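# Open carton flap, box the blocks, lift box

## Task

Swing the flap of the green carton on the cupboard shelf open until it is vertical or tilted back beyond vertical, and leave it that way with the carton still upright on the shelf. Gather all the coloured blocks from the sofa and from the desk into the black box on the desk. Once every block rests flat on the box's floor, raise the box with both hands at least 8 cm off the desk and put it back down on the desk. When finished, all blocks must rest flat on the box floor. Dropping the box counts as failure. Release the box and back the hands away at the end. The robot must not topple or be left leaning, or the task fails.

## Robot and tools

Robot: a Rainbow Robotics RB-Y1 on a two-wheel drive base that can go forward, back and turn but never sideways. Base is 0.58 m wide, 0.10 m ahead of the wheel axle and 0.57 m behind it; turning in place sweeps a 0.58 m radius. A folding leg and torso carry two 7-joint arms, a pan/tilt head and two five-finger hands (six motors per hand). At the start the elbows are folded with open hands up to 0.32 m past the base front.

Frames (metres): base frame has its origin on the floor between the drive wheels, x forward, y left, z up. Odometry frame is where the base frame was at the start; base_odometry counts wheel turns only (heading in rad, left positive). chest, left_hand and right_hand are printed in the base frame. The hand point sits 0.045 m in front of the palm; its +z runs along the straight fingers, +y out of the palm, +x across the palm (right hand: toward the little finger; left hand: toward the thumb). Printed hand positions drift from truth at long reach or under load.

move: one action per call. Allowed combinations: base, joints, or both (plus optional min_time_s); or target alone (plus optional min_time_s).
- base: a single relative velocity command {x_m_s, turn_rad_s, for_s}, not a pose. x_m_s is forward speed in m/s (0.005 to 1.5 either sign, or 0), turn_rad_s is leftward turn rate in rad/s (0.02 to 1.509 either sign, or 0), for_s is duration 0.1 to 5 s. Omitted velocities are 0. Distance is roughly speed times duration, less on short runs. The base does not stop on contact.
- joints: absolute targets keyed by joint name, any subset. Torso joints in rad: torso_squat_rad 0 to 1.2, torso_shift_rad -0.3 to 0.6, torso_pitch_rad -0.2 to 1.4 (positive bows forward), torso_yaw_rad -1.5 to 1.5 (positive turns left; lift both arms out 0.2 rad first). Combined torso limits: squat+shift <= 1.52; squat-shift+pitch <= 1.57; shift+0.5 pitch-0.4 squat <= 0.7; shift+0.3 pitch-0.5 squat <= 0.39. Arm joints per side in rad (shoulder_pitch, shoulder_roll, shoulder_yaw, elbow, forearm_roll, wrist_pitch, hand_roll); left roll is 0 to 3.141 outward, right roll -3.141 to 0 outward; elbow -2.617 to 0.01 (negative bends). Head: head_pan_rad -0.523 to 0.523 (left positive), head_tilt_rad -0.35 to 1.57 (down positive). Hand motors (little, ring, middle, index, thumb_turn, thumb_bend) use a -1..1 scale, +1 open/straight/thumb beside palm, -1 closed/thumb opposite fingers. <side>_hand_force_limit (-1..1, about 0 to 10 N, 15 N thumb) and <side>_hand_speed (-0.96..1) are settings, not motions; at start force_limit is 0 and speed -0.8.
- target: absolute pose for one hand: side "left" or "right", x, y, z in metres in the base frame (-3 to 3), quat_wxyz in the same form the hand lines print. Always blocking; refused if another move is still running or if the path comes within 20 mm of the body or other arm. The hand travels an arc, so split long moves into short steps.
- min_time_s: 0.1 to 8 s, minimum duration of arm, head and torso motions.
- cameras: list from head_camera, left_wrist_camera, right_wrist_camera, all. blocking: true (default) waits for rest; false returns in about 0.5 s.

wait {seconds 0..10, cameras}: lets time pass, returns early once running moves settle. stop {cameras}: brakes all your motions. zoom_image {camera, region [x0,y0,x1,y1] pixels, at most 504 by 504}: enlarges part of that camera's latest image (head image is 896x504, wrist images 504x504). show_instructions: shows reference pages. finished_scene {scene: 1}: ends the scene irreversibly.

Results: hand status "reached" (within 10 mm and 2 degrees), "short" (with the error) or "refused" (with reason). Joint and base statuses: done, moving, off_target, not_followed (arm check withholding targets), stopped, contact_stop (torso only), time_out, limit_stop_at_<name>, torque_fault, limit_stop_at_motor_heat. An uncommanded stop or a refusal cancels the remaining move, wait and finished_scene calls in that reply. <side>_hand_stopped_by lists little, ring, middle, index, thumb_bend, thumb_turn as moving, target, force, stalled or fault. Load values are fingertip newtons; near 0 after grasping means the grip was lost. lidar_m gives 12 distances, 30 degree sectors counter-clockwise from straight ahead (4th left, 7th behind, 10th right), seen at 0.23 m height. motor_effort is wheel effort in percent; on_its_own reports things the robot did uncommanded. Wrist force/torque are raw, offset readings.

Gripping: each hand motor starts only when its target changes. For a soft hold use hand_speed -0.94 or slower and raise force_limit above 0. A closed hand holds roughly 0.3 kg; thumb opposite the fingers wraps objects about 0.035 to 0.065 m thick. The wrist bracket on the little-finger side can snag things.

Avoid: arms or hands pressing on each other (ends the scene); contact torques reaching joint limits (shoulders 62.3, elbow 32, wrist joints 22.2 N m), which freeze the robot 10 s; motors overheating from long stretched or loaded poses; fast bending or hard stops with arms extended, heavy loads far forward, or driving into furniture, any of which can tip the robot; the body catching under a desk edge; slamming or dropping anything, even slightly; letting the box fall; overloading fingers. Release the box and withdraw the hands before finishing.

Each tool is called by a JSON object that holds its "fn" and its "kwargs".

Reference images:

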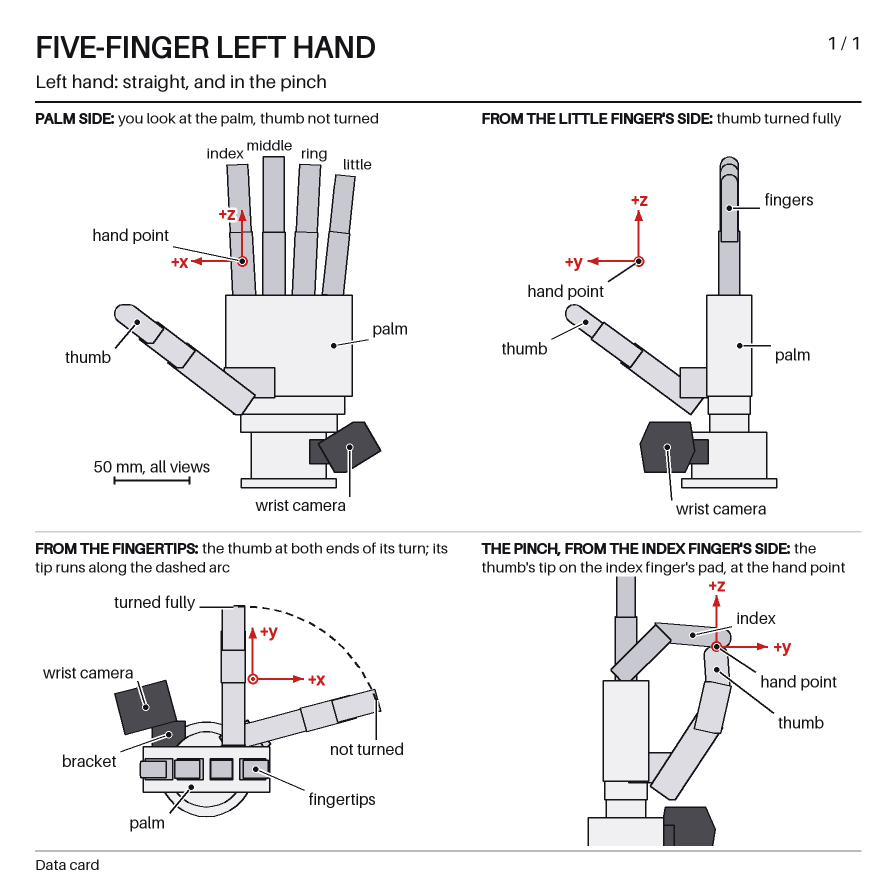

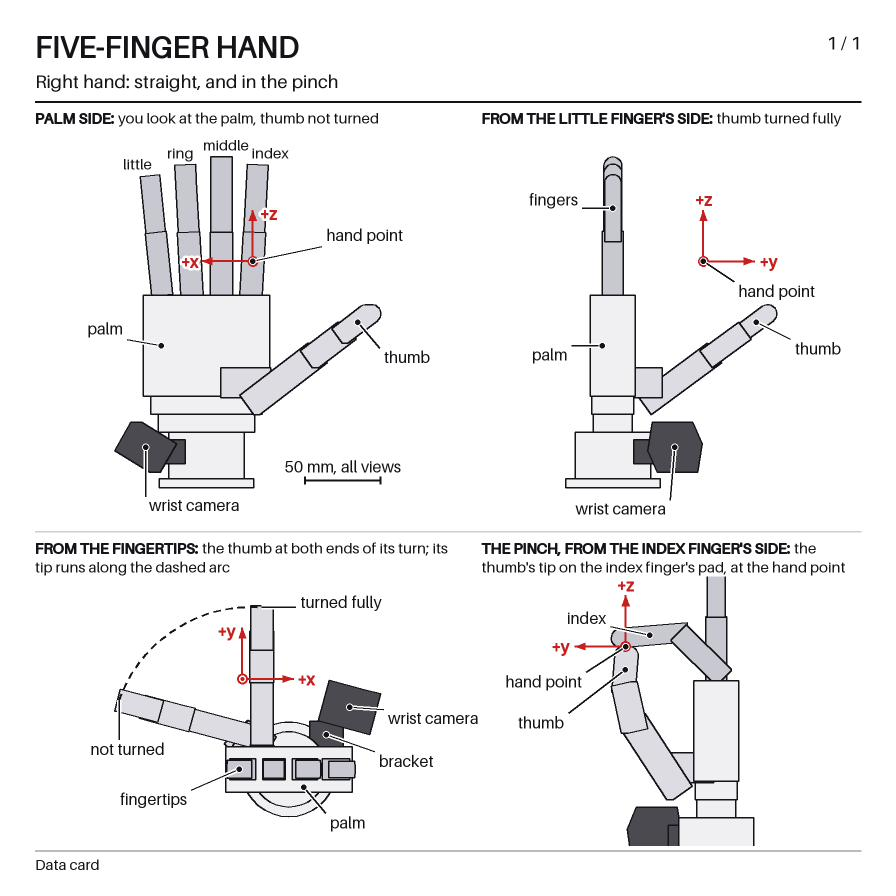

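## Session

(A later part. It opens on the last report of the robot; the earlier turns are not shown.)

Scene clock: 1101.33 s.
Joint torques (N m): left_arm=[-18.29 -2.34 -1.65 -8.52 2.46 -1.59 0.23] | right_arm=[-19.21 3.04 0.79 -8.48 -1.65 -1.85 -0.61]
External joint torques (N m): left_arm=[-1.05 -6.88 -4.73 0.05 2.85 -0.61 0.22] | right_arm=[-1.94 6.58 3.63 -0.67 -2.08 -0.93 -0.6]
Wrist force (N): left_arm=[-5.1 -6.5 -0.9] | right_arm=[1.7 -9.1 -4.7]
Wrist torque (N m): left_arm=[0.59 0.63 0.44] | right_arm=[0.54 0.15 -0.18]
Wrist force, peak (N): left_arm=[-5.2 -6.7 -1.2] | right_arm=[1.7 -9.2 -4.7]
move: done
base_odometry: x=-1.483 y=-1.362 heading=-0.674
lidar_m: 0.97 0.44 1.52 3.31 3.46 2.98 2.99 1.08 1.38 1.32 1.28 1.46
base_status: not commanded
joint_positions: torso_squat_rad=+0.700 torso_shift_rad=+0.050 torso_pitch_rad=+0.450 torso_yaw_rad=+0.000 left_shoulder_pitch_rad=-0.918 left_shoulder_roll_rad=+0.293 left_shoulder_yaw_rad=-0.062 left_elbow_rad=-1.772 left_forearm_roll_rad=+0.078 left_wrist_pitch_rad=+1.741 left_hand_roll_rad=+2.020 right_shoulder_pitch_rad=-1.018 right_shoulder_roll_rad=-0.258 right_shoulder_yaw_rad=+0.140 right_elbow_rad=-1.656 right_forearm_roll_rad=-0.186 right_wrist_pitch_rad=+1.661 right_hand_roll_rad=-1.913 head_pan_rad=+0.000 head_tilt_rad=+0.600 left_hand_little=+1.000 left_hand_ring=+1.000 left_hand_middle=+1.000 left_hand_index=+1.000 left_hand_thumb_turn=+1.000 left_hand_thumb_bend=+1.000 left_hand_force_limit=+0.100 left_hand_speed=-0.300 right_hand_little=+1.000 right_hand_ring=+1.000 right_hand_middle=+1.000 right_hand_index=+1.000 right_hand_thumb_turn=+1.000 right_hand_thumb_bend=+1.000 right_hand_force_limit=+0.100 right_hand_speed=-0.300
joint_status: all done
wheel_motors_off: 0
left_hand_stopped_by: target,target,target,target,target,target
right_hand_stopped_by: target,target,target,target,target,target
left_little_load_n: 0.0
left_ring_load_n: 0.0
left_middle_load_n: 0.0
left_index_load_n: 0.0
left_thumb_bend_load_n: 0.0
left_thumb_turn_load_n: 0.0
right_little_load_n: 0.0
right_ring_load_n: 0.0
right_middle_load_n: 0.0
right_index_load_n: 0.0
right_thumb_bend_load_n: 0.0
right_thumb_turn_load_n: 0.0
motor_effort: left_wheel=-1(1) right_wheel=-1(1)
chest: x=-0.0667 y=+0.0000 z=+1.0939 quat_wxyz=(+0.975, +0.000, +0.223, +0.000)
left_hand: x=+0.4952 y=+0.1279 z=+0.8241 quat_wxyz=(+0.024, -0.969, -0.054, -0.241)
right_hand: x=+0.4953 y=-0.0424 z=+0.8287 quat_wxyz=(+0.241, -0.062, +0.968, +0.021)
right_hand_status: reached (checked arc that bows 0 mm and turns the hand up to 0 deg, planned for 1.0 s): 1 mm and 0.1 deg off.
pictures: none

{"fn": "move", "kwargs": {"target": {"side":"left","x":0.495,"y":0.125,"z":0.824,"quat_wxyz":[-0.02336,0.96881,0.05358,0.24110]}, "min_time_s": 1}}

{"fn": "move", "kwargs": {"target": {"side":"right","x":0.495,"y":-0.039,"z":0.829,"quat_wxyz":[0.24107,-0.06241,0.96827,0.02238]}, "min_time_s": 1, "cameras": ["all"]}}

Scene clock: 1103.27 s.
Joint torques (N m): left_arm=[-18.71 -5.21 -3.12 -8.86 3.87 -2.11 0.3] | right_arm=[-19.51 2.88 0.84 -8.76 -2.28 -1.82 -0.62]
External joint torques (N m): left_arm=[-1.44 -9.7 -6.19 -0.29 4.27 -1.12 0.29] | right_arm=[-2.25 6.42 3.69 -0.95 -2.7 -0.9 -0.61]
Wrist force (N): left_arm=[-4.7 -11.7 -2.1] | right_arm=[0.8 -10.9 -3.5]
Wrist torque (N m): left_arm=[0.71 0.61 0.79] | right_arm=[0.55 0.08 -0.35]
Wrist force, peak (N): left_arm=[-4.8 -11.7 -2.0] | right_arm=[0.7 -11.3 -3.6]
move: done
base_odometry: x=-1.483 y=-1.362 heading=-0.674
lidar_m: 0.99 0.43 1.51 3.31 3.45 2.98 2.95 1.09 1.38 1.30 1.27 1.46
base_status: not commanded
joint_positions: torso_squat_rad=+0.700 torso_shift_rad=+0.050 torso_pitch_rad=+0.450 torso_yaw_rad=+0.000 left_shoulder_pitch_rad=-0.919 left_shoulder_roll_rad=+0.291 left_shoulder_yaw_rad=-0.065 left_elbow_rad=-1.770 left_forearm_roll_rad=+0.075 left_wrist_pitch_rad=+1.741 left_hand_roll_rad=+2.023 right_shoulder_pitch_rad=-1.018 right_shoulder_roll_rad=-0.258 right_shoulder_yaw_rad=+0.140 right_elbow_rad=-1.656 right_forearm_roll_rad=-0.186 right_wrist_pitch_rad=+1.661 right_hand_roll_rad=-1.913 head_pan_rad=+0.000 head_tilt_rad=+0.600 left_hand_little=+1.000 left_hand_ring=+1.000 left_hand_middle=+1.000 left_hand_index=+1.000 left_hand_thumb_turn=+1.000 left_hand_thumb_bend=+1.000 left_hand_force_limit=+0.100 left_hand_speed=-0.300 right_hand_little=+1.000 right_hand_ring=+1.000 right_hand_middle=+1.000 right_hand_index=+1.000 right_hand_thumb_turn=+1.000 right_hand_thumb_bend=+1.000 right_hand_force_limit=+0.100 right_hand_speed=-0.300
joint_status: all done
wheel_motors_off: 0
left_hand_stopped_by: target,target,target,target,target,target
right_hand_stopped_by: target,target,target,target,target,target
left_little_load_n: 0.0
left_ring_load_n: 0.0
left_middle_load_n: 0.0
left_index_load_n: 0.5
left_thumb_bend_load_n: 0.0
left_thumb_turn_load_n: 0.0
right_little_load_n: 0.0
right_ring_load_n: 0.5
right_middle_load_n: 0.0
right_index_load_n: 0.0
right_thumb_bend_load_n: 0.0
right_thumb_turn_load_n: 0.0
motor_effort: left_wheel=-1(1) right_wheel=-2(2)
chest: x=-0.0667 y=+0.0000 z=+1.0939 quat_wxyz=(+0.975, +0.000, +0.223, +0.000)
left_hand: x=+0.4953 y=+0.1270 z=+0.8240 quat_wxyz=(+0.025, -0.969, -0.055, -0.241)
left_hand_status: reached (checked arc that bows 0 mm and turns the hand up to 0 deg, planned for 1.0 s): 2 mm and 0.2 deg off.
right_hand: x=+0.4953 y=-0.0425 z=+0.8287 quat_wxyz=(+0.241, -0.062, +0.968, +0.021)
pictures: none

Scene clock: 1104.60 s.
Joint torques (N m): left_arm=[-19.05 -5.11 -3.24 -9.28 4.54 -2.15 0.31] | right_arm=[-20.15 7.62 3.02 -9.19 -3.88 -2.68 -0.95]
External joint torques (N m): left_arm=[-1.79 -9.6 -6.31 -0.71 4.94 -1.16 0.3] | right_arm=[-2.86 11.12 5.85 -1.38 -4.31 -1.77 -0.94]
Wrist force (N): left_arm=[-3.8 -13.5 -0.8] | right_arm=[1.5 -17.8 -7.4]
Wrist torque (N m): left_arm=[0.73 0.63 0.87] | right_arm=[0.78 0.34 -0.76]
Wrist force, peak (N): left_arm=[-3.9 -13.5 -0.9] | right_arm=[1.7 -17.8 -7.3]
move: done
base_odometry: x=-1.483 y=-1.362 heading=-0.674
lidar_m: 0.99 0.45 1.53 3.33 3.46 2.98 2.96 1.09 1.36 1.31 1.27 1.45
base_status: not commanded
joint_positions: torso_squat_rad=+0.700 torso_shift_rad=+0.050 torso_pitch_rad=+0.450 torso_yaw_rad=+0.000 left_shoulder_pitch_rad=-0.920 left_shoulder_roll_rad=+0.291 left_shoulder_yaw_rad=-0.065 left_elbow_rad=-1.770 left_forearm_roll_rad=+0.075 left_wrist_pitch_rad=+1.741 left_hand_roll_rad=+2.023 right_shoulder_pitch_rad=-1.020 right_shoulder_roll_rad=-0.256 right_shoulder_yaw_rad=+0.142 right_elbow_rad=-1.653 right_forearm_roll_rad=-0.182 right_wrist_pitch_rad=+1.661 right_hand_roll_rad=-1.916 head_pan_rad=+0.000 head_tilt_rad=+0.600 left_hand_little=+1.000 left_hand_ring=+1.000 left_hand_middle=+1.000 left_hand_index=+1.000 left_hand_thumb_turn=+1.000 left_hand_thumb_bend=+1.000 left_hand_force_limit=+0.100 left_hand_speed=-0.300 right_hand_little=+1.000 right_hand_ring=+1.000 right_hand_middle=+1.000 right_hand_index=+1.000 right_hand_thumb_turn=+1.000 right_hand_thumb_bend=+1.000 right_hand_force_limit=+0.100 right_hand_speed=-0.300
joint_status: all done
wheel_motors_off: 0
left_hand_stopped_by: target,target,target,target,target,target
right_hand_stopped_by: target,target,target,target,target,target
left_little_load_n: 0.5
left_ring_load_n: 0.0
left_middle_load_n: 0.0
left_index_load_n: 0.5
left_thumb_bend_load_n: -0.5
left_thumb_turn_load_n: 0.0
right_little_load_n: 0.0
right_ring_load_n: 0.5
right_middle_load_n: 0.0
right_index_load_n: 0.0
right_thumb_bend_load_n: 0.0
right_thumb_turn_load_n: 0.0
motor_effort: left_wheel=-1(1) right_wheel=-1(1)
chest: x=-0.0667 y=+0.0000 z=+1.0939 quat_wxyz=(+0.975, +0.000, +0.223, +0.000)
left_hand: x=+0.4953 y=+0.1270 z=+0.8239 quat_wxyz=(+0.025, -0.969, -0.055, -0.241)
right_hand: x=+0.4955 y=-0.0414 z=+0.8286 quat_wxyz=(+0.241, -0.061, +0.968, +0.021)
right_hand_status: reached (checked arc that bows 0 mm and turns the hand up to 0 deg, planned for 1.0 s): 3 mm and 0.2 deg off.
pictures: head_camera, left_wrist_camera, right_wrist_camera

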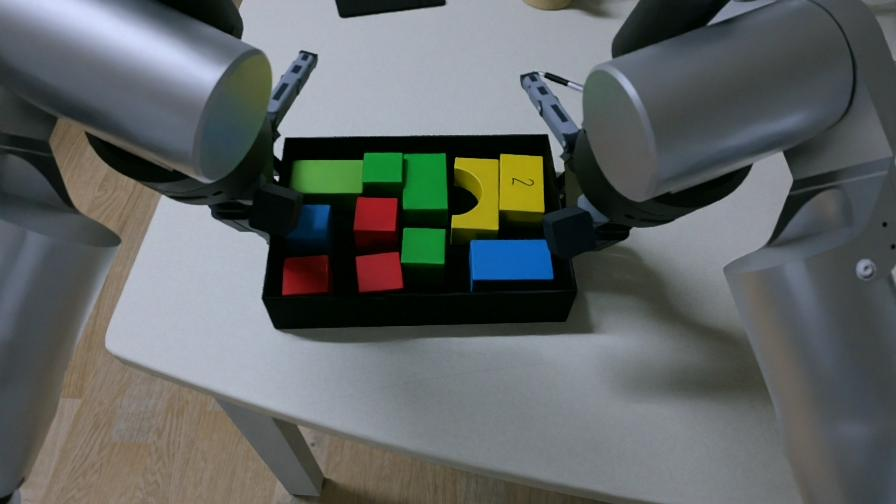

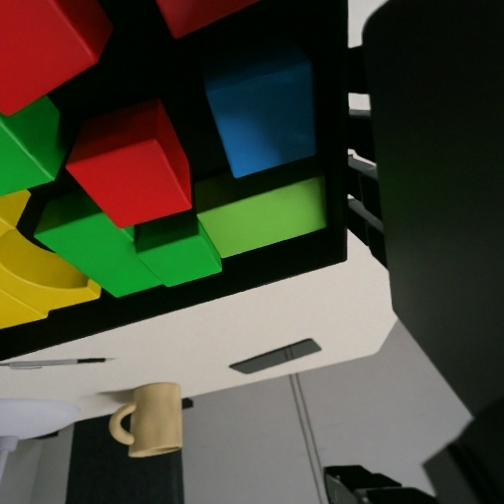

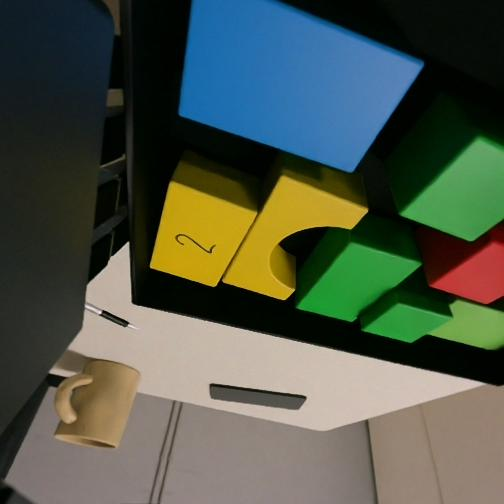

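{"fn": "move", "kwargs": {"joints": {"torso_squat_rad":0.68}, "min_time_s": 2, "cameras": ["all"]}}

Scene clock: 1107.63 s.
Joint torques (N m): left_arm=[-19.24 -5.42 -3.05 -10.99 4.6 -2.99 0.3] | right_arm=[-20.97 6.39 1.72 -12.12 -3.41 -2.81 -0.91]
External joint torques (N m): left_arm=[-1.99 -9.91 -6.11 -2.42 5 -2.01 0.29] | right_arm=[-3.68 9.88 4.55 -4.3 -3.84 -1.89 -0.9]
Wrist force (N): left_arm=[-6.4 -13.4 3.2] | right_arm=[4.5 -15.3 3.4]
Wrist torque (N m): left_arm=[0.45 0.56 0.81] | right_arm=[0.22 -0.24 -0.42]
Wrist force, peak (N): left_arm=[-6.2 -13.8 3.4] | right_arm=[1.7 -18.1 -7.3]
move: done
base_odometry: x=-1.483 y=-1.362 heading=-0.674
lidar_m: 0.99 0.44 1.52 3.31 3.47 3.00 2.97 1.08 1.39 1.32 1.28 1.46
base_status: not commanded
joint_positions: torso_squat_rad=+0.680 torso_shift_rad=+0.050 torso_pitch_rad=+0.451 torso_yaw_rad=+0.000 left_shoulder_pitch_rad=-0.919 left_shoulder_roll_rad=+0.291 left_shoulder_yaw_rad=-0.065 left_elbow_rad=-1.769 left_forearm_roll_rad=+0.075 left_wrist_pitch_rad=+1.741 left_hand_roll_rad=+2.023 right_shoulder_pitch_rad=-1.020 right_shoulder_roll_rad=-0.255 right_shoulder_yaw_rad=+0.142 right_elbow_rad=-1.652 right_forearm_roll_rad=-0.182 right_wrist_pitch_rad=+1.661 right_hand_roll_rad=-1.916 head_pan_rad=+0.000 head_tilt_rad=+0.600 left_hand_little=+1.000 left_hand_ring=+1.000 left_hand_middle=+1.000 left_hand_index=+1.000 left_hand_thumb_turn=+1.000 left_hand_thumb_bend=+1.000 left_hand_force_limit=+0.100 left_hand_speed=-0.300 right_hand_little=+1.000 right_hand_ring=+1.000 right_hand_middle=+1.000 right_hand_index=+1.000 right_hand_thumb_turn=+1.000 right_hand_thumb_bend=+1.000 right_hand_force_limit=+0.100 right_hand_speed=-0.300
joint_status: all done
wheel_motors_off: 0
left_hand_stopped_by: target,target,target,target,target,target
right_hand_stopped_by: target,target,target,target,target,target
left_little_load_n: 0.0
left_ring_load_n: 0.0
left_middle_load_n: 0.0
left_index_load_n: 0.5
left_thumb_bend_load_n: 0.0
left_thumb_turn_load_n: 0.0
right_little_load_n: 0.0
right_ring_load_n: 0.0
right_middle_load_n: 0.0
right_index_load_n: 0.0
right_thumb_bend_load_n: -0.5
right_thumb_turn_load_n: 0.0
motor_effort: left_wheel=-1(1) right_wheel=-1(1)
chest: x=-0.0660 y=+0.0000 z=+1.1027 quat_wxyz=(+0.975, +0.000, +0.223, +0.000)
left_hand: x=+0.4958 y=+0.1271 z=+0.8322 quat_wxyz=(+0.025, -0.969, -0.055, -0.241)
right_hand: x=+0.4959 y=-0.0413 z=+0.8367 quat_wxyz=(+0.240, -0.061, +0.969, +0.021)
pictures: head_camera, left_wrist_camera, right_wrist_camera

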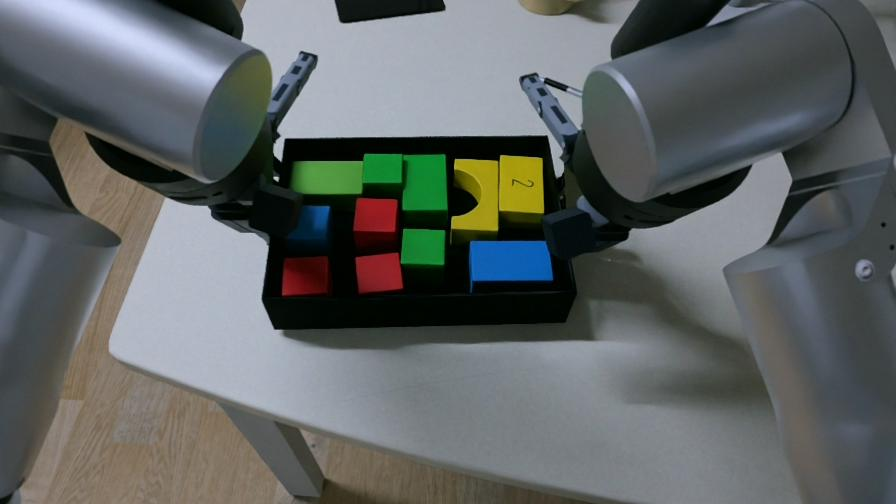

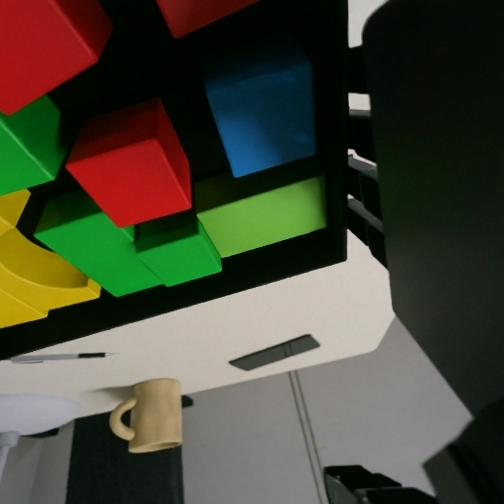

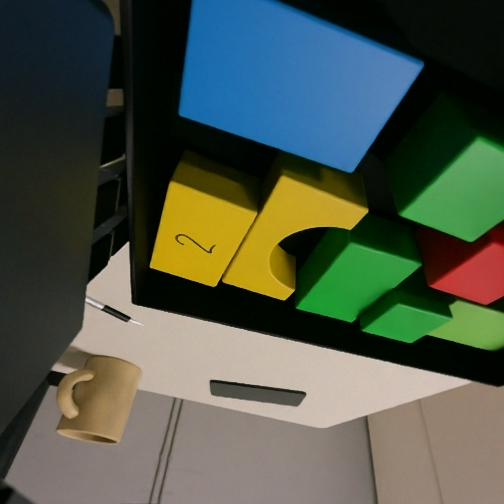

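{"fn": "move", "kwargs": {"target": {"side":"right","x":0.4957,"y":-0.0375,"z":0.8378,"quat_wxyz":[0.24107,-0.06241,0.96827,0.02238]}, "min_time_s": 1}}

{"fn": "move", "kwargs": {"target": {"side":"left","x":0.4957,"y":0.1235,"z":0.8328,"quat_wxyz":[-0.02336,0.96881,0.05358,0.24110]}, "min_time_s": 1}}

Scene clock: 1109.83 s.
Joint torques (N m): left_arm=[-20.18 -5.72 -2.96 -11.35 5.17 -3.33 0.31] | right_arm=[-24.5 8.04 2.36 -12.7 -3.9 -3.3 -1.04]
External joint torques (N m): left_arm=[-2.92 -10.21 -6.03 -2.78 5.57 -2.35 0.29] | right_arm=[-7.2 11.49 5.19 -4.88 -4.33 -2.39 -1.03]
Wrist force (N): left_arm=[-6.3 -16.9 3.4] | right_arm=[4.7 -19.1 3.1]
Wrist torque (N m): left_arm=[0.49 0.59 1.01] | right_arm=[0.24 -0.23 -0.62]
Wrist force, peak (N): left_arm=[-6.3 -16.9 3.4] | right_arm=[4.9 -19.2 3.4]
move: done
base_odometry: x=-1.483 y=-1.362 heading=-0.674
lidar_m: 0.98 0.45 1.53 3.32 3.45 2.98 2.96 1.09 1.39 1.32 1.27 1.46
base_status: not commanded
joint_positions: torso_squat_rad=+0.680 torso_shift_rad=+0.050 torso_pitch_rad=+0.451 torso_yaw_rad=+0.000 left_shoulder_pitch_rad=-0.919 left_shoulder_roll_rad=+0.292 left_shoulder_yaw_rad=-0.065 left_elbow_rad=-1.769 left_forearm_roll_rad=+0.075 left_wrist_pitch_rad=+1.742 left_hand_roll_rad=+2.023 right_shoulder_pitch_rad=-1.021 right_shoulder_roll_rad=-0.253 right_shoulder_yaw_rad=+0.144 right_elbow_rad=-1.650 right_forearm_roll_rad=-0.180 right_wrist_pitch_rad=+1.661 right_hand_roll_rad=-1.918 head_pan_rad=+0.000 head_tilt_rad=+0.600 left_hand_little=+1.000 left_hand_ring=+1.000 left_hand_middle=+1.000 left_hand_index=+1.000 left_hand_thumb_turn=+1.000 left_hand_thumb_bend=+1.000 left_hand_force_limit=+0.100 left_hand_speed=-0.300 right_hand_little=+1.000 right_hand_ring=+1.000 right_hand_middle=+1.000 right_hand_index=+1.000 right_hand_thumb_turn=+1.000 right_hand_thumb_bend=+1.000 right_hand_force_limit=+0.100 right_hand_speed=-0.300
joint_status: all done
wheel_motors_off: 0
left_hand_stopped_by: target,target,target,target,target,target
right_hand_stopped_by: target,target,target,target,target,target
left_little_load_n: 0.0
left_ring_load_n: 0.0
left_middle_load_n: 0.0
left_index_load_n: 0.0
left_thumb_bend_load_n: 0.0
left_thumb_turn_load_n: 0.0
right_little_load_n: 0.5
right_ring_load_n: 0.5
right_middle_load_n: 0.0
right_index_load_n: 0.0
right_thumb_bend_load_n: 0.0
right_thumb_turn_load_n: 0.0
motor_effort: left_wheel=-1(1) right_wheel=-1(1)
chest: x=-0.0660 y=+0.0000 z=+1.1027 quat_wxyz=(+0.975, +0.000, +0.223, +0.000)
left_hand: x=+0.4958 y=+0.1273 z=+0.8321 quat_wxyz=(+0.025, -0.969, -0.055, -0.241)
right_hand: x=+0.4959 y=-0.0403 z=+0.8365 quat_wxyz=(+0.240, -0.061, +0.969, +0.020)
right_hand_status: reached (checked arc that bows 0 mm and turns the hand up to 0 deg, planned for 1.0 s): 3 mm and 0.3 deg off.
pictures: none

Scene clock: 1111.17 s.
Joint torques (N m): left_arm=[-22.9 -8.88 -4.49 -11.99 5.94 -3.73 0.83] | right_arm=[-24.52 7.97 2.18 -13.23 -4.66 -3.58 -0.95]
External joint torques (N m): left_arm=[-5.63 -13.33 -7.55 -3.42 6.34 -2.75 0.82] | right_arm=[-7.22 11.42 5 -5.41 -5.09 -2.67 -0.94]
Wrist force (N): left_arm=[-6.3 -19.8 3.5] | right_arm=[4.8 -22.0 3.1]
Wrist torque (N m): left_arm=[0.49 0.57 1.32] | right_arm=[0.28 -0.24 -0.81]
Wrist force, peak (N): left_arm=[-6.4 -19.9 3.4] | right_arm=[4.9 -22.2 3.2]
move: done
base_odometry: x=-1.483 y=-1.362 heading=-0.674
lidar_m: 0.98 0.44 1.52 3.31 3.45 2.98 2.96 1.08 1.38 1.32 1.27 1.46
base_status: not commanded
joint_positions: torso_squat_rad=+0.680 torso_shift_rad=+0.050 torso_pitch_rad=+0.451 torso_yaw_rad=+0.000 left_shoulder_pitch_rad=-0.921 left_shoulder_roll_rad=+0.290 left_shoulder_yaw_rad=-0.067 left_elbow_rad=-1.768 left_forearm_roll_rad=+0.072 left_wrist_pitch_rad=+1.742 left_hand_roll_rad=+2.025 right_shoulder_pitch_rad=-1.021 right_shoulder_roll_rad=-0.253 right_shoulder_yaw_rad=+0.144 right_elbow_rad=-1.650 right_forearm_roll_rad=-0.180 right_wrist_pitch_rad=+1.661 right_hand_roll_rad=-1.918 head_pan_rad=+0.000 head_tilt_rad=+0.600 left_hand_little=+1.000 left_hand_ring=+1.000 left_hand_middle=+1.000 left_hand_index=+1.000 left_hand_thumb_turn=+1.000 left_hand_thumb_bend=+1.000 left_hand_force_limit=+0.100 left_hand_speed=-0.300 right_hand_little=+1.000 right_hand_ring=+1.000 right_hand_middle=+1.000 right_hand_index=+1.000 right_hand_thumb_turn=+1.000 right_hand_thumb_bend=+1.000 right_hand_force_limit=+0.100 right_hand_speed=-0.300
joint_status: all done
wheel_motors_off: 0
left_hand_stopped_by: target,target,target,target,target,target
right_hand_stopped_by: target,target,target,target,target,target
left_little_load_n: 0.5
left_ring_load_n: 0.0
left_middle_load_n: 0.0
left_index_load_n: 0.5
left_thumb_bend_load_n: 0.0
left_thumb_turn_load_n: 0.0
right_little_load_n: 0.5
right_ring_load_n: 0.5
right_middle_load_n: 0.0
right_index_load_n: 0.0
right_thumb_bend_load_n: 0.0
right_thumb_turn_load_n: -0.5
motor_effort: left_wheel=-1(1) right_wheel=-1(1)
chest: x=-0.0660 y=+0.0000 z=+1.1027 quat_wxyz=(+0.975, +0.000, +0.223, +0.000)
left_hand: x=+0.4958 y=+0.1266 z=+0.8320 quat_wxyz=(+0.026, -0.969, -0.055, -0.241)
left_hand_status: reached (checked arc that bows 0 mm and turns the hand up to 0 deg, planned for 1.0 s): 3 mm and 0.3 deg off.
right_hand: x=+0.4959 y=-0.0404 z=+0.8364 quat_wxyz=(+0.240, -0.061, +0.969, +0.020)
pictures: none

{"fn": "move", "kwargs": {"joints": {"torso_squat_rad":0.39}, "min_time_s": 6, "cameras": ["all"]}}

Scene clock: 1117.87 s.
Joint torques (N m): left_arm=[-23.11 -8.85 -4.37 -11.85 5.89 -3.74 0.72] | right_arm=[-24.61 7.78 2.43 -13.2 -4.67 -3.48 -1.03]
External joint torques (N m): left_arm=[-5.84 -13.3 -7.43 -3.27 6.29 -2.76 0.71] | right_arm=[-7.31 11.22 5.26 -5.37 -5.1 -2.57 -1.02]
Wrist force (N): left_arm=[-6.4 -19.7 3.5] | right_arm=[4.7 -22.3 3.4]
Wrist torque (N m): left_arm=[0.50 0.59 1.30] | right_arm=[0.20 -0.23 -0.80]
Wrist force, peak (N): left_arm=[-6.4 -20.0 3.5] | right_arm=[4.9 -22.5 3.0]
move: done
base_odometry: x=-1.483 y=-1.362 heading=-0.674
lidar_m: 0.98 0.45 1.52 3.32 3.45 3.00 2.97 1.08 1.39 1.32 1.28 1.45
base_status: not commanded
joint_positions: torso_squat_rad=+0.390 torso_shift_rad=+0.050 torso_pitch_rad=+0.451 torso_yaw_rad=+0.000 left_shoulder_pitch_rad=-0.921 left_shoulder_roll_rad=+0.290 left_shoulder_yaw_rad=-0.067 left_elbow_rad=-1.768 left_forearm_roll_rad=+0.072 left_wrist_pitch_rad=+1.742 left_hand_roll_rad=+2.025 right_shoulder_pitch_rad=-1.021 right_shoulder_roll_rad=-0.253 right_shoulder_yaw_rad=+0.144 right_elbow_rad=-1.650 right_forearm_roll_rad=-0.180 right_wrist_pitch_rad=+1.661 right_hand_roll_rad=-1.918 head_pan_rad=+0.000 head_tilt_rad=+0.600 left_hand_little=+1.000 left_hand_ring=+1.000 left_hand_middle=+1.000 left_hand_index=+1.000 left_hand_thumb_turn=+1.000 left_hand_thumb_bend=+1.000 left_hand_force_limit=+0.100 left_hand_speed=-0.300 right_hand_little=+1.000 right_hand_ring=+1.000 right_hand_middle=+1.000 right_hand_index=+1.000 right_hand_thumb_turn=+1.000 right_hand_thumb_bend=+1.000 right_hand_force_limit=+0.100 right_hand_speed=-0.300
joint_status: all done
wheel_motors_off: 0
left_hand_stopped_by: target,target,target,target,target,target
right_hand_stopped_by: target,target,target,target,target,target
left_little_load_n: 0.5
left_ring_load_n: 0.0
left_middle_load_n: 0.0
left_index_load_n: 0.5
left_thumb_bend_load_n: 0.0
left_thumb_turn_load_n: 0.0
right_little_load_n: 0.5
right_ring_load_n: 0.5
right_middle_load_n: 0.0
right_index_load_n: 0.0
right_thumb_bend_load_n: 0.0
right_thumb_turn_load_n: 0.0
motor_effort: left_wheel=-1(2) right_wheel=-1(1)
chest: x=-0.0608 y=+0.0000 z=+1.2057 quat_wxyz=(+0.975, +0.000, +0.223, +0.000)
left_hand: x=+0.5010 y=+0.1266 z=+0.9350 quat_wxyz=(+0.026, -0.969, -0.055, -0.241)
right_hand: x=+0.5011 y=-0.0404 z=+0.9394 quat_wxyz=(+0.240, -0.061, +0.969, +0.020)
pictures: head_camera, left_wrist_camera, right_wrist_camera

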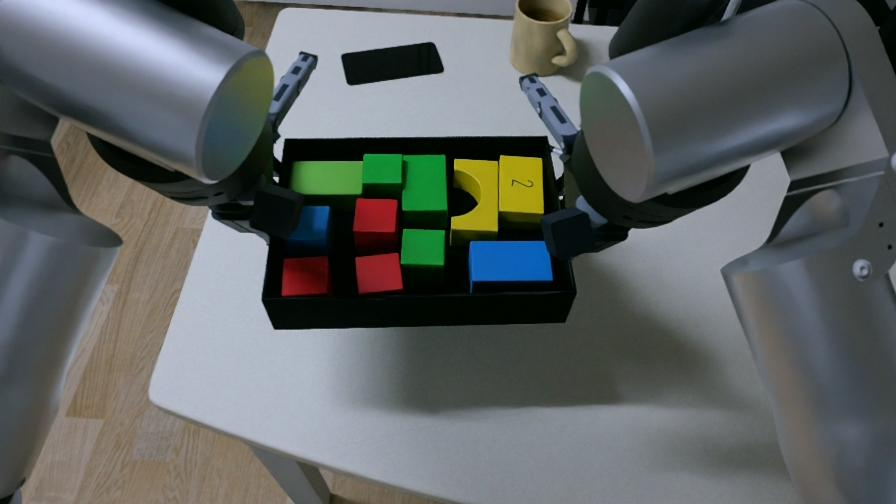

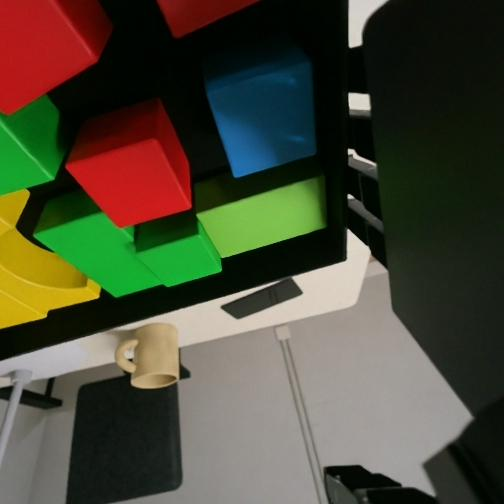

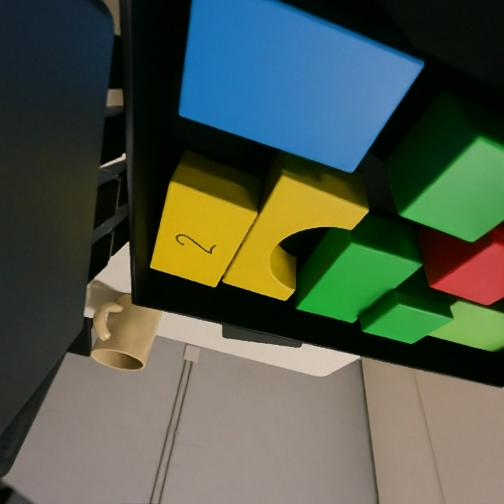

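{"fn": "wait", "kwargs": {"seconds": 1.5}}

{"fn": "move", "kwargs": {"joints": {"torso_squat_rad":0.672}, "min_time_s": 6}}

{"fn": "move", "kwargs": {"joints": {"torso_squat_rad":0.699}, "min_time_s": 4, "cameras": ["all"]}}

Scene clock: 1119.80 s.
Joint torques (N m): left_arm=[-23.24 -8.96 -4.5 -11.72 5.82 -3.9 0.58] | right_arm=[-24.52 8.24 2.15 -13.25 -4.65 -3.51 -1.04]
External joint torques (N m): left_arm=[-5.97 -13.41 -7.55 -3.15 6.22 -2.92 0.57] | right_arm=[-7.22 11.69 4.98 -5.43 -5.08 -2.6 -1.03]
Wrist force (N): left_arm=[-6.4 -19.8 3.6] | right_arm=[4.9 -21.9 3.3]
Wrist torque (N m): left_arm=[0.48 0.60 1.31] | right_arm=[0.27 -0.24 -0.76]
Wrist force, peak (N): left_arm=[-6.4 -19.9 3.5] | right_arm=[4.6 -22.6 3.3]
base_odometry: x=-1.483 y=-1.362 heading=-0.674
lidar_m: 0.98 0.44 1.51 3.32 3.46 2.99 2.96 1.09 1.38 1.31 1.27 1.46
base_status: not commanded
joint_positions: torso_squat_rad=+0.390 torso_shift_rad=+0.050 torso_pitch_rad=+0.451 torso_yaw_rad=+0.000 left_shoulder_pitch_rad=-0.921 left_shoulder_roll_rad=+0.290 left_shoulder_yaw_rad=-0.067 left_elbow_rad=-1.768 left_forearm_roll_rad=+0.072 left_wrist_pitch_rad=+1.742 left_hand_roll_rad=+2.025 right_shoulder_pitch_rad=-1.021 right_shoulder_roll_rad=-0.253 right_shoulder_yaw_rad=+0.144 right_elbow_rad=-1.650 right_forearm_roll_rad=-0.180 right_wrist_pitch_rad=+1.661 right_hand_roll_rad=-1.918 head_pan_rad=+0.000 head_tilt_rad=+0.600 left_hand_little=+1.000 left_hand_ring=+1.000 left_hand_middle=+1.000 left_hand_index=+1.000 left_hand_thumb_turn=+1.000 left_hand_thumb_bend=+1.000 left_hand_force_limit=+0.100 left_hand_speed=-0.300 right_hand_little=+1.000 right_hand_ring=+1.000 right_hand_middle=+1.000 right_hand_index=+1.000 right_hand_thumb_turn=+1.000 right_hand_thumb_bend=+1.000 right_hand_force_limit=+0.100 right_hand_speed=-0.300
joint_status: all done
wheel_motors_off: 0
left_hand_stopped_by: target,target,target,target,target,target
right_hand_stopped_by: target,target,target,target,target,target
left_little_load_n: 0.5
left_ring_load_n: 0.0
left_middle_load_n: 0.0
left_index_load_n: 0.0
left_thumb_bend_load_n: 0.0
left_thumb_turn_load_n: 0.0
right_little_load_n: 0.5
right_ring_load_n: 0.5
right_middle_load_n: 0.0
right_index_load_n: 0.0
right_thumb_bend_load_n: 0.0
right_thumb_turn_load_n: 0.0
motor_effort: left_wheel=-1(2) right_wheel=-1(1)
chest: x=-0.0608 y=+0.0000 z=+1.2057 quat_wxyz=(+0.975, +0.000, +0.223, +0.000)
left_hand: x=+0.5010 y=+0.1266 z=+0.9350 quat_wxyz=(+0.026, -0.969, -0.055, -0.241)
right_hand: x=+0.5011 y=-0.0404 z=+0.9394 quat_wxyz=(+0.240, -0.061, +0.969, +0.020)
wait: 1.50 s; at rest from the start
pictures: none

Scene clock: 1126.10 s.
Joint torques (N m): left_arm=[-23.23 -8.84 -4.2 -11.77 5.79 -3.75 0.72] | right_arm=[-24.33 8.33 2.28 -13.12 -4.75 -3.61 -0.94]
External joint torques (N m): left_arm=[-5.96 -13.3 -7.26 -3.19 6.19 -2.77 0.71] | right_arm=[-7.03 11.78 5.1 -5.3 -5.18 -2.7 -0.93]
Wrist force (N): left_arm=[-6.4 -19.8 3.4] | right_arm=[4.5 -22.0 3.0]
Wrist torque (N m): left_arm=[0.50 0.59 1.31] | right_arm=[0.27 -0.21 -0.80]
Wrist force, peak (N): left_arm=[-6.4 -20.0 3.6] | right_arm=[4.9 -22.5 3.2]
move: done
base_odometry: x=-1.483 y=-1.362 heading=-0.674
lidar_m: 0.97 0.44 1.51 3.32 3.45 2.98 2.96 1.08 1.39 1.31 1.27 1.46
base_status: not commanded
joint_positions: torso_squat_rad=+0.672 torso_shift_rad=+0.050 torso_pitch_rad=+0.450 torso_yaw_rad=+0.000 left_shoulder_pitch_rad=-0.921 left_shoulder_roll_rad=+0.290 left_shoulder_yaw_rad=-0.067 left_elbow_rad=-1.768 left_forearm_roll_rad=+0.072 left_wrist_pitch_rad=+1.742 left_hand_roll_rad=+2.025 right_shoulder_pitch_rad=-1.021 right_shoulder_roll_rad=-0.253 right_shoulder_yaw_rad=+0.144 right_elbow_rad=-1.650 right_forearm_roll_rad=-0.180 right_wrist_pitch_rad=+1.661 right_hand_roll_rad=-1.918 head_pan_rad=+0.000 head_tilt_rad=+0.600 left_hand_little=+1.000 left_hand_ring=+1.000 left_hand_middle=+1.000 left_hand_index=+1.000 left_hand_thumb_turn=+1.000 left_hand_thumb_bend=+1.000 left_hand_force_limit=+0.100 left_hand_speed=-0.300 right_hand_little=+1.000 right_hand_ring=+1.000 right_hand_middle=+1.000 right_hand_index=+1.000 right_hand_thumb_turn=+1.000 right_hand_thumb_bend=+1.000 right_hand_force_limit=+0.100 right_hand_speed=-0.300
joint_status: all done
wheel_motors_off: 0
left_hand_stopped_by: target,target,target,target,target,target
right_hand_stopped_by: target,target,target,target,target,target
left_little_load_n: 0.5
left_ring_load_n: 0.0
left_middle_load_n: 0.0
left_index_load_n: 0.0
left_thumb_bend_load_n: 0.0
left_thumb_turn_load_n: 0.0
right_little_load_n: 0.5
right_ring_load_n: 0.5
right_middle_load_n: 0.5
right_index_load_n: 0.0
right_thumb_bend_load_n: 0.0
right_thumb_turn_load_n: 0.0
motor_effort: left_wheel=-1(1) right_wheel=-1(2)
chest: x=-0.0659 y=+0.0000 z=+1.1062 quat_wxyz=(+0.975, +0.000, +0.223, +0.000)
left_hand: x=+0.4960 y=+0.1266 z=+0.8357 quat_wxyz=(+0.026, -0.969, -0.055, -0.241)
right_hand: x=+0.4960 y=-0.0404 z=+0.8401 quat_wxyz=(+0.240, -0.061, +0.969, +0.020)
pictures: none

Scene clock: 1130.37 s.
Joint torques (N m): left_arm=[-22.2 -9.05 -4.32 -12 6.52 -3.83 0.66] | right_arm=[-21.71 7.91 2.56 -12.61 -5.08 -3.54 -0.98]
External joint torques (N m): left_arm=[-4.91 -13.51 -7.38 -3.43 6.92 -2.85 0.64] | right_arm=[-4.39 11.36 5.38 -4.79 -5.51 -2.62 -0.97]
Wrist force (N): left_arm=[-5.3 -21.2 1.9] | right_arm=[2.8 -23.2 -6.0]
Wrist torque (N m): left_arm=[0.65 0.88 1.32] | right_arm=[0.79 0.26 -1.02]
Wrist force, peak (N): left_arm=[-5.4 -21.3 1.8] | right_arm=[3.0 -23.5 -6.1]
move: done
base_odometry: x=-1.483 y=-1.362 heading=-0.674
lidar_m: 0.99 0.44 1.52 3.32 3.46 2.97 2.97 1.09 1.38 1.31 1.26 1.46
base_status: not commanded
joint_positions: torso_squat_rad=+0.699 torso_shift_rad=+0.050 torso_pitch_rad=+0.450 torso_yaw_rad=+0.000 left_shoulder_pitch_rad=-0.921 left_shoulder_roll_rad=+0.290 left_shoulder_yaw_rad=-0.067 left_elbow_rad=-1.768 left_forearm_roll_rad=+0.072 left_wrist_pitch_rad=+1.742 left_hand_roll_rad=+2.025 right_shoulder_pitch_rad=-1.022 right_shoulder_roll_rad=-0.253 right_shoulder_yaw_rad=+0.144 right_elbow_rad=-1.650 right_forearm_roll_rad=-0.180 right_wrist_pitch_rad=+1.661 right_hand_roll_rad=-1.918 head_pan_rad=+0.000 head_tilt_rad=+0.600 left_hand_little=+1.000 left_hand_ring=+1.000 left_hand_middle=+1.000 left_hand_index=+1.000 left_hand_thumb_turn=+1.000 left_hand_thumb_bend=+1.000 left_hand_force_limit=+0.100 left_hand_speed=-0.300 right_hand_little=+1.000 right_hand_ring=+1.000 right_hand_middle=+1.000 right_hand_index=+1.000 right_hand_thumb_turn=+1.000 right_hand_thumb_bend=+1.000 right_hand_force_limit=+0.100 right_hand_speed=-0.300
joint_status: all done
wheel_motors_off: 0
left_hand_stopped_by: target,target,target,target,target,target
right_hand_stopped_by: target,target,target,target,target,target
left_little_load_n: 0.5
left_ring_load_n: 0.0
left_middle_load_n: 0.0
left_index_load_n: 0.0
left_thumb_bend_load_n: 0.0
left_thumb_turn_load_n: 0.0
right_little_load_n: 0.5
right_ring_load_n: 0.5
right_middle_load_n: 0.0
right_index_load_n: 0.0
right_thumb_bend_load_n: 0.0
right_thumb_turn_load_n: 0.0
motor_effort: left_wheel=-1(1) right_wheel=-1(1)
chest: x=-0.0668 y=+0.0000 z=+1.0943 quat_wxyz=(+0.975, +0.000, +0.223, +0.000)
left_hand: x=+0.4953 y=+0.1266 z=+0.8242 quat_wxyz=(+0.026, -0.969, -0.055, -0.241)
right_hand: x=+0.4955 y=-0.0402 z=+0.8289 quat_wxyz=(+0.241, -0.061, +0.968, +0.020)
pictures: head_camera, left_wrist_camera, right_wrist_camera

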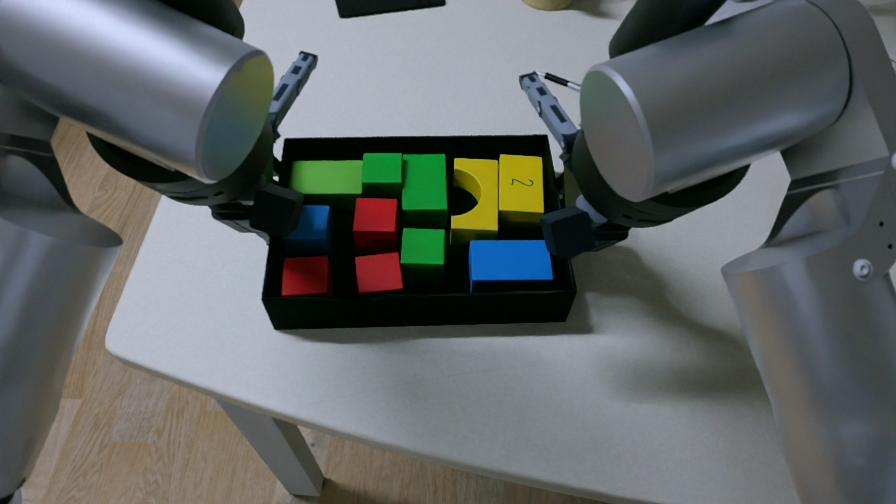

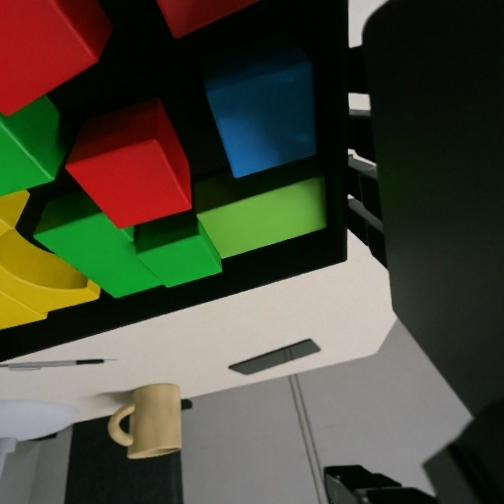

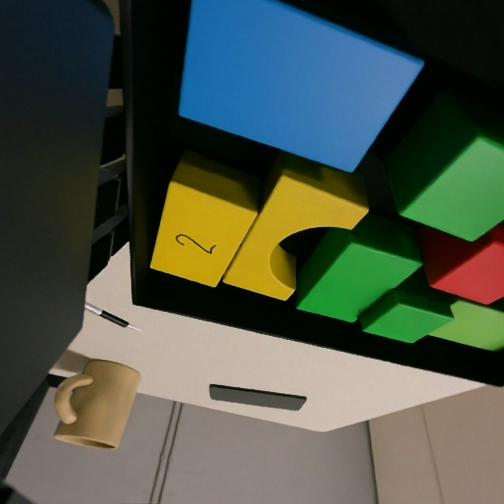

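{"fn": "move", "kwargs": {"target": {"side":"left","x":0.495,"y":0.1265,"z":0.8235,"quat_wxyz":[-0.02336,0.96881,0.05358,0.24110]}, "min_time_s": 1.5}}

{"fn": "move", "kwargs": {"target": {"side":"right","x":0.495,"y":-0.043,"z":0.830,"quat_wxyz":[0.24107,-0.06241,0.96827,0.02238]}, "min_time_s": 1.5}}

{"fn": "move", "kwargs": {"target": {"side":"left","x":0.495,"y":0.133,"z":0.824,"quat_wxyz":[-0.02336,0.96881,0.05358,0.24110]}, "min_time_s": 1.5}}

{"fn": "move", "kwargs": {"target": {"side":"right","x":0.495,"y":-0.053,"z":0.830,"quat_wxyz":[0.24107,-0.06241,0.96827,0.02238]}, "min_time_s": 1.5, "cameras": ["head_camera"]}}

Scene clock: 1133.13 s.
Joint torques (N m): left_arm=[-18.09 -4.45 0.81 -10.02 4.29 -2.6 -0.01] | right_arm=[-21.36 7.63 2.28 -12.43 -4.15 -2.98 -0.95]
External joint torques (N m): left_arm=[-0.81 -8.95 -2.26 -1.45 4.7 -1.62 -0.02] | right_arm=[-4.04 11.08 5.1 -4.61 -4.58 -2.07 -0.94]
Wrist force (N): left_arm=[-5.9 -14.1 0.4] | right_arm=[1.3 -17.5 -1.6]
Wrist torque (N m): left_arm=[0.45 0.77 1.15] | right_arm=[0.47 -0.03 -0.76]
Wrist force, peak (N): left_arm=[-5.4 -21.3 2.0] | right_arm=[3.1 -23.5 -6.4]
move: done
base_odometry: x=-1.483 y=-1.362 heading=-0.674
lidar_m: 0.96 0.44 1.51 3.33 3.46 2.98 2.96 1.08 1.37 1.32 1.27 1.46
base_status: not commanded
joint_positions: torso_squat_rad=+0.699 torso_shift_rad=+0.050 torso_pitch_rad=+0.450 torso_yaw_rad=+0.000 left_shoulder_pitch_rad=-0.920 left_shoulder_roll_rad=+0.292 left_shoulder_yaw_rad=-0.066 left_elbow_rad=-1.768 left_forearm_roll_rad=+0.070 left_wrist_pitch_rad=+1.743 left_hand_roll_rad=+2.025 right_shoulder_pitch_rad=-1.022 right_shoulder_roll_rad=-0.253 right_shoulder_yaw_rad=+0.144 right_elbow_rad=-1.650 right_forearm_roll_rad=-0.180 right_wrist_pitch_rad=+1.661 right_hand_roll_rad=-1.918 head_pan_rad=+0.000 head_tilt_rad=+0.600 left_hand_little=+1.000 left_hand_ring=+1.000 left_hand_middle=+1.000 left_hand_index=+1.000 left_hand_thumb_turn=+1.000 left_hand_thumb_bend=+1.000 left_hand_force_limit=+0.100 left_hand_speed=-0.300 right_hand_little=+1.000 right_hand_ring=+1.000 right_hand_middle=+1.000 right_hand_index=+1.000 right_hand_thumb_turn=+1.000 right_hand_thumb_bend=+1.000 right_hand_force_limit=+0.100 right_hand_speed=-0.300
joint_status: all done
wheel_motors_off: 0
left_hand_stopped_by: target,target,target,target,target,target
right_hand_stopped_by: target,target,target,target,target,target
left_little_load_n: 0.0
left_ring_load_n: 0.0
left_middle_load_n: 0.0
left_index_load_n: 0.0
left_thumb_bend_load_n: -0.5
left_thumb_turn_load_n: 0.0
right_little_load_n: 0.0
right_ring_load_n: 0.5
right_middle_load_n: 0.0
right_index_load_n: 0.0
right_thumb_bend_load_n: 0.0
right_thumb_turn_load_n: 0.0
motor_effort: left_wheel=-1(1) right_wheel=-1(1)
chest: x=-0.0667 y=+0.0000 z=+1.0943 quat_wxyz=(+0.975, +0.000, +0.223, +0.000)
left_hand: x=+0.4956 y=+0.1282 z=+0.8240 quat_wxyz=(+0.027, -0.969, -0.056, -0.241)
left_hand_status: reached (checked arc that bows 0 mm and turns the hand up to 0 deg, planned for 1.5 s): 2 mm and 0.5 deg off.
right_hand: x=+0.4956 y=-0.0401 z=+0.8289 quat_wxyz=(+0.241, -0.061, +0.968, +0.020)
pictures: none

Scene clock: 1134.97 s.
Joint torques (N m): left_arm=[-18.09 -1.07 0.4 -9.14 1.7 -2.48 0.19] | right_arm=[-18.51 -1.98 -3.52 -12.53 -1.28 -1.4 0]
External joint torques (N m): left_arm=[-0.82 -5.55 -2.66 -0.57 2.11 -1.5 0.18] | right_arm=[-1.26 1.61 -0.67 -4.72 -1.7 -0.48 0.01]
Wrist force (N): left_arm=[-6.4 -4.2 -3.2] | right_arm=[0.8 -5.4 4.7]
Wrist torque (N m): left_arm=[0.45 0.48 0.65] | right_arm=[0.14 -0.09 0.27]
Wrist force, peak (N): left_arm=[-5.8 -15.1 -0.4] | right_arm=[1.0 -18.2 -0.2]
move: done
base_odometry: x=-1.483 y=-1.362 heading=-0.674
lidar_m: 0.99 0.45 1.50 3.32 3.46 2.98 2.96 1.07 1.37 1.32 1.27 1.47
base_status: not commanded
joint_positions: torso_squat_rad=+0.699 torso_shift_rad=+0.050 torso_pitch_rad=+0.450 torso_yaw_rad=+0.000 left_shoulder_pitch_rad=-0.920 left_shoulder_roll_rad=+0.291 left_shoulder_yaw_rad=-0.066 left_elbow_rad=-1.768 left_forearm_roll_rad=+0.071 left_wrist_pitch_rad=+1.743 left_hand_roll_rad=+2.025 right_shoulder_pitch_rad=-1.016 right_shoulder_roll_rad=-0.260 right_shoulder_yaw_rad=+0.137 right_elbow_rad=-1.658 right_forearm_roll_rad=-0.189 right_wrist_pitch_rad=+1.663 right_hand_roll_rad=-1.910 head_pan_rad=+0.000 head_tilt_rad=+0.600 left_hand_little=+1.000 left_hand_ring=+1.000 left_hand_middle=+1.000 left_hand_index=+1.000 left_hand_thumb_turn=+1.000 left_hand_thumb_bend=+1.000 left_hand_force_limit=+0.100 left_hand_speed=-0.300 right_hand_little=+1.000 right_hand_ring=+1.000 right_hand_middle=+1.000 right_hand_index=+1.000 right_hand_thumb_turn=+1.000 right_hand_thumb_bend=+1.000 right_hand_force_limit=+0.100 right_hand_speed=-0.300
joint_status: all done
wheel_motors_off: 0
left_hand_stopped_by: target,target,target,target,target,target
right_hand_stopped_by: target,target,target,target,target,target
left_little_load_n: 0.0
left_ring_load_n: 0.0
left_middle_load_n: 0.0
left_index_load_n: 0.0
left_thumb_bend_load_n: 0.0
left_thumb_turn_load_n: 0.0
right_little_load_n: 0.0
right_ring_load_n: 0.0
right_middle_load_n: 0.5
right_index_load_n: 0.5
right_thumb_bend_load_n: 0.0
right_thumb_turn_load_n: 0.0
motor_effort: left_wheel=-1(1) right_wheel=-1(1)
chest: x=-0.0666 y=+0.0000 z=+1.0943 quat_wxyz=(+0.975, +0.000, +0.223, +0.000)
left_hand: x=+0.4955 y=+0.1276 z=+0.8239 quat_wxyz=(+0.026, -0.969, -0.056, -0.241)
right_hand: x=+0.4949 y=-0.0435 z=+0.8292 quat_wxyz=(+0.240, -0.062, +0.968, +0.022)
right_hand_status: reached (checked arc that bows 0 mm and turns the hand up to 0 deg, planned for 1.5 s): 1 mm and 0.1 deg off.
pictures: none

Scene clock: 1136.80 s.
Joint torques (N m): left_arm=[-14.59 3.99 4.93 -8.84 -0.06 -1.7 -0.37] | right_arm=[-18.46 -1.71 -3.41 -10.89 -0.08 -1.42 -0.04]
External joint torques (N m): left_arm=[2.57 -0.75 1.81 -0.28 0.33 -0.71 -0.38] | right_arm=[-1.21 1.87 -0.56 -3.08 -0.5 -0.51 -0.03]
Wrist force (N): left_arm=[-6.4 2.5 -1.6] | right_arm=[0.6 -0.8 1.6]
Wrist torque (N m): left_arm=[0.29 0.56 0.11] | right_arm=[0.12 -0.07 0.34]
Wrist force, peak (N): left_arm=[-7.1 -4.9 -2.2] | right_arm=[1.0 -5.9 4.2]
move: done
base_odometry: x=-1.483 y=-1.362 heading=-0.674
lidar_m: 0.99 0.45 1.53 3.31 3.45 2.98 2.97 1.07 1.38 1.33 1.27 1.45
base_status: not commanded
joint_positions: torso_squat_rad=+0.699 torso_shift_rad=+0.050 torso_pitch_rad=+0.450 torso_yaw_rad=+0.000 left_shoulder_pitch_rad=-0.911 left_shoulder_roll_rad=+0.302 left_shoulder_yaw_rad=-0.053 left_elbow_rad=-1.775 left_forearm_roll_rad=+0.088 left_wrist_pitch_rad=+1.737 left_hand_roll_rad=+2.010 right_shoulder_pitch_rad=-1.016 right_shoulder_roll_rad=-0.260 right_shoulder_yaw_rad=+0.137 right_elbow_rad=-1.658 right_forearm_roll_rad=-0.189 right_wrist_pitch_rad=+1.663 right_hand_roll_rad=-1.910 head_pan_rad=+0.000 head_tilt_rad=+0.600 left_hand_little=+1.000 left_hand_ring=+1.000 left_hand_middle=+1.000 left_hand_index=+1.000 left_hand_thumb_turn=+1.000 left_hand_thumb_bend=+1.000 left_hand_force_limit=+0.100 left_hand_speed=-0.300 right_hand_little=+1.000 right_hand_ring=+1.000 right_hand_middle=+1.000 right_hand_index=+1.000 right_hand_thumb_turn=+1.000 right_hand_thumb_bend=+1.000 right_hand_force_limit=+0.100 right_hand_speed=-0.300
joint_status: all done
wheel_motors_off: 0
left_hand_stopped_by: target,target,target,target,target,target
right_hand_stopped_by: target,target,target,target,target,target
left_little_load_n: 0.0
left_ring_load_n: 0.0
left_middle_load_n: 0.0
left_index_load_n: 0.0
left_thumb_bend_load_n: 0.0
left_thumb_turn_load_n: 0.0
right_little_load_n: 0.0
right_ring_load_n: 0.0
right_middle_load_n: 0.0
right_index_load_n: 0.0
right_thumb_bend_load_n: 0.0
right_thumb_turn_load_n: 0.0
motor_effort: left_wheel=-1(1) right_wheel=-1(1)
chest: x=-0.0666 y=+0.0000 z=+1.0943 quat_wxyz=(+0.975, +0.000, +0.223, +0.000)
left_hand: x=+0.4951 y=+0.1327 z=+0.8242 quat_wxyz=(+0.024, -0.969, -0.053, -0.241)
left_hand_status: reached (checked arc that bows 0 mm and turns the hand up to 0 deg, planned for 1.5 s): 0 mm and 0.0 deg off.
right_hand: x=+0.4949 y=-0.0434 z=+0.8294 quat_wxyz=(+0.241, -0.062, +0.968, +0.022)
pictures: none

Scene clock: 1138.63 s.
Joint torques (N m): left_arm=[-14.41 4.12 5.08 -8.78 -0.11 -1.59 -0.4] | right_arm=[-15.72 -5.55 -4.76 -10.26 0.23 -0.47 -0.11]
External joint torques (N m): left_arm=[2.75 -0.62 1.96 -0.22 0.28 -0.6 -0.42] | right_arm=[1.41 -1.65 -1.84 -2.48 -0.17 0.45 -0.1]
Wrist force (N): left_arm=[-6.6 2.4 -1.7] | right_arm=[0.0 0.3 0.5]
Wrist torque (N m): left_arm=[0.28 0.58 0.09] | right_arm=[0.07 -0.08 0.31]
Wrist force, peak (N): left_arm=[-6.7 2.4 -1.7] | right_arm=[0.4 -1.0 2.0]
move: done
base_odometry: x=-1.483 y=-1.362 heading=-0.674
lidar_m: 0.98 0.44 1.51 3.31 3.45 2.97 2.96 1.09 1.38 1.32 1.27 1.46
base_status: not commanded
joint_positions: torso_squat_rad=+0.699 torso_shift_rad=+0.050 torso_pitch_rad=+0.450 torso_yaw_rad=+0.000 left_shoulder_pitch_rad=-0.911 left_shoulder_roll_rad=+0.302 left_shoulder_yaw_rad=-0.053 left_elbow_rad=-1.775 left_forearm_roll_rad=+0.088 left_wrist_pitch_rad=+1.737 left_hand_roll_rad=+2.010 right_shoulder_pitch_rad=-1.005 right_shoulder_roll_rad=-0.276 right_shoulder_yaw_rad=+0.123 right_elbow_rad=-1.671 right_forearm_roll_rad=-0.204 right_wrist_pitch_rad=+1.663 right_hand_roll_rad=-1.895 head_pan_rad=+0.000 head_tilt_rad=+0.600 left_hand_little=+1.000 left_hand_ring=+1.000 left_hand_middle=+1.000 left_hand_index=+1.000 left_hand_thumb_turn=+1.000 left_hand_thumb_bend=+1.000 left_hand_force_limit=+0.100 left_hand_speed=-0.300 right_hand_little=+1.000 right_hand_ring=+1.000 right_hand_middle=+1.000 right_hand_index=+1.000 right_hand_thumb_turn=+1.000 right_hand_thumb_bend=+1.000 right_hand_force_limit=+0.100 right_hand_speed=-0.300
joint_status: all done
wheel_motors_off: 0
left_hand_stopped_by: target,target,target,target,target,target
right_hand_stopped_by: target,target,target,target,target,target
left_little_load_n: 0.0
left_ring_load_n: 0.0
left_middle_load_n: 0.0
left_index_load_n: 0.0
left_thumb_bend_load_n: 0.0
left_thumb_turn_load_n: 0.0
right_little_load_n: 0.0
right_ring_load_n: 0.0
right_middle_load_n: 0.0
right_index_load_n: 0.0
right_thumb_bend_load_n: 0.0
right_thumb_turn_load_n: 0.0
motor_effort: left_wheel=-1(1) right_wheel=-1(1)
chest: x=-0.0666 y=+0.0000 z=+1.0943 quat_wxyz=(+0.975, +0.000, +0.223, +0.000)
left_hand: x=+0.4951 y=+0.1327 z=+0.8242 quat_wxyz=(+0.024, -0.969, -0.053, -0.241)
right_hand: x=+0.4950 y=-0.0525 z=+0.8298 quat_wxyz=(+0.241, -0.063, +0.968, +0.022)
right_hand_status: reached (checked arc that bows 0 mm and turns the hand up to 0 deg, planned for 1.5 s): 0 mm and 0.0 deg off.

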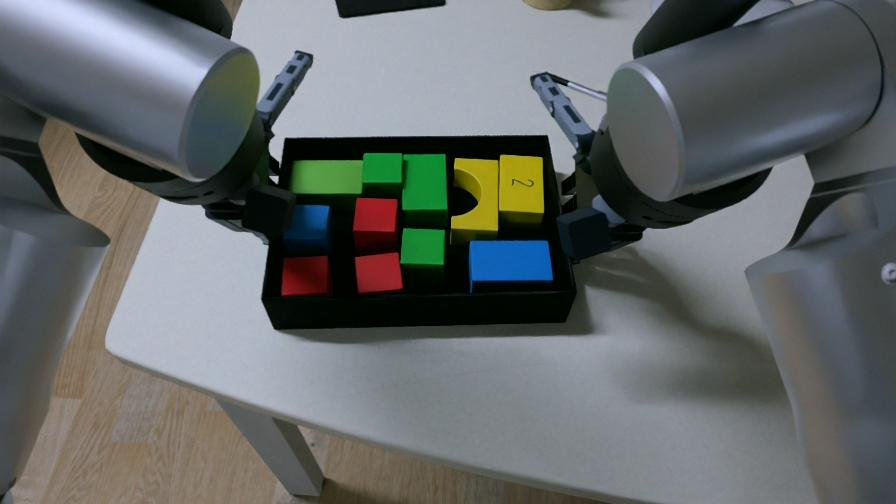

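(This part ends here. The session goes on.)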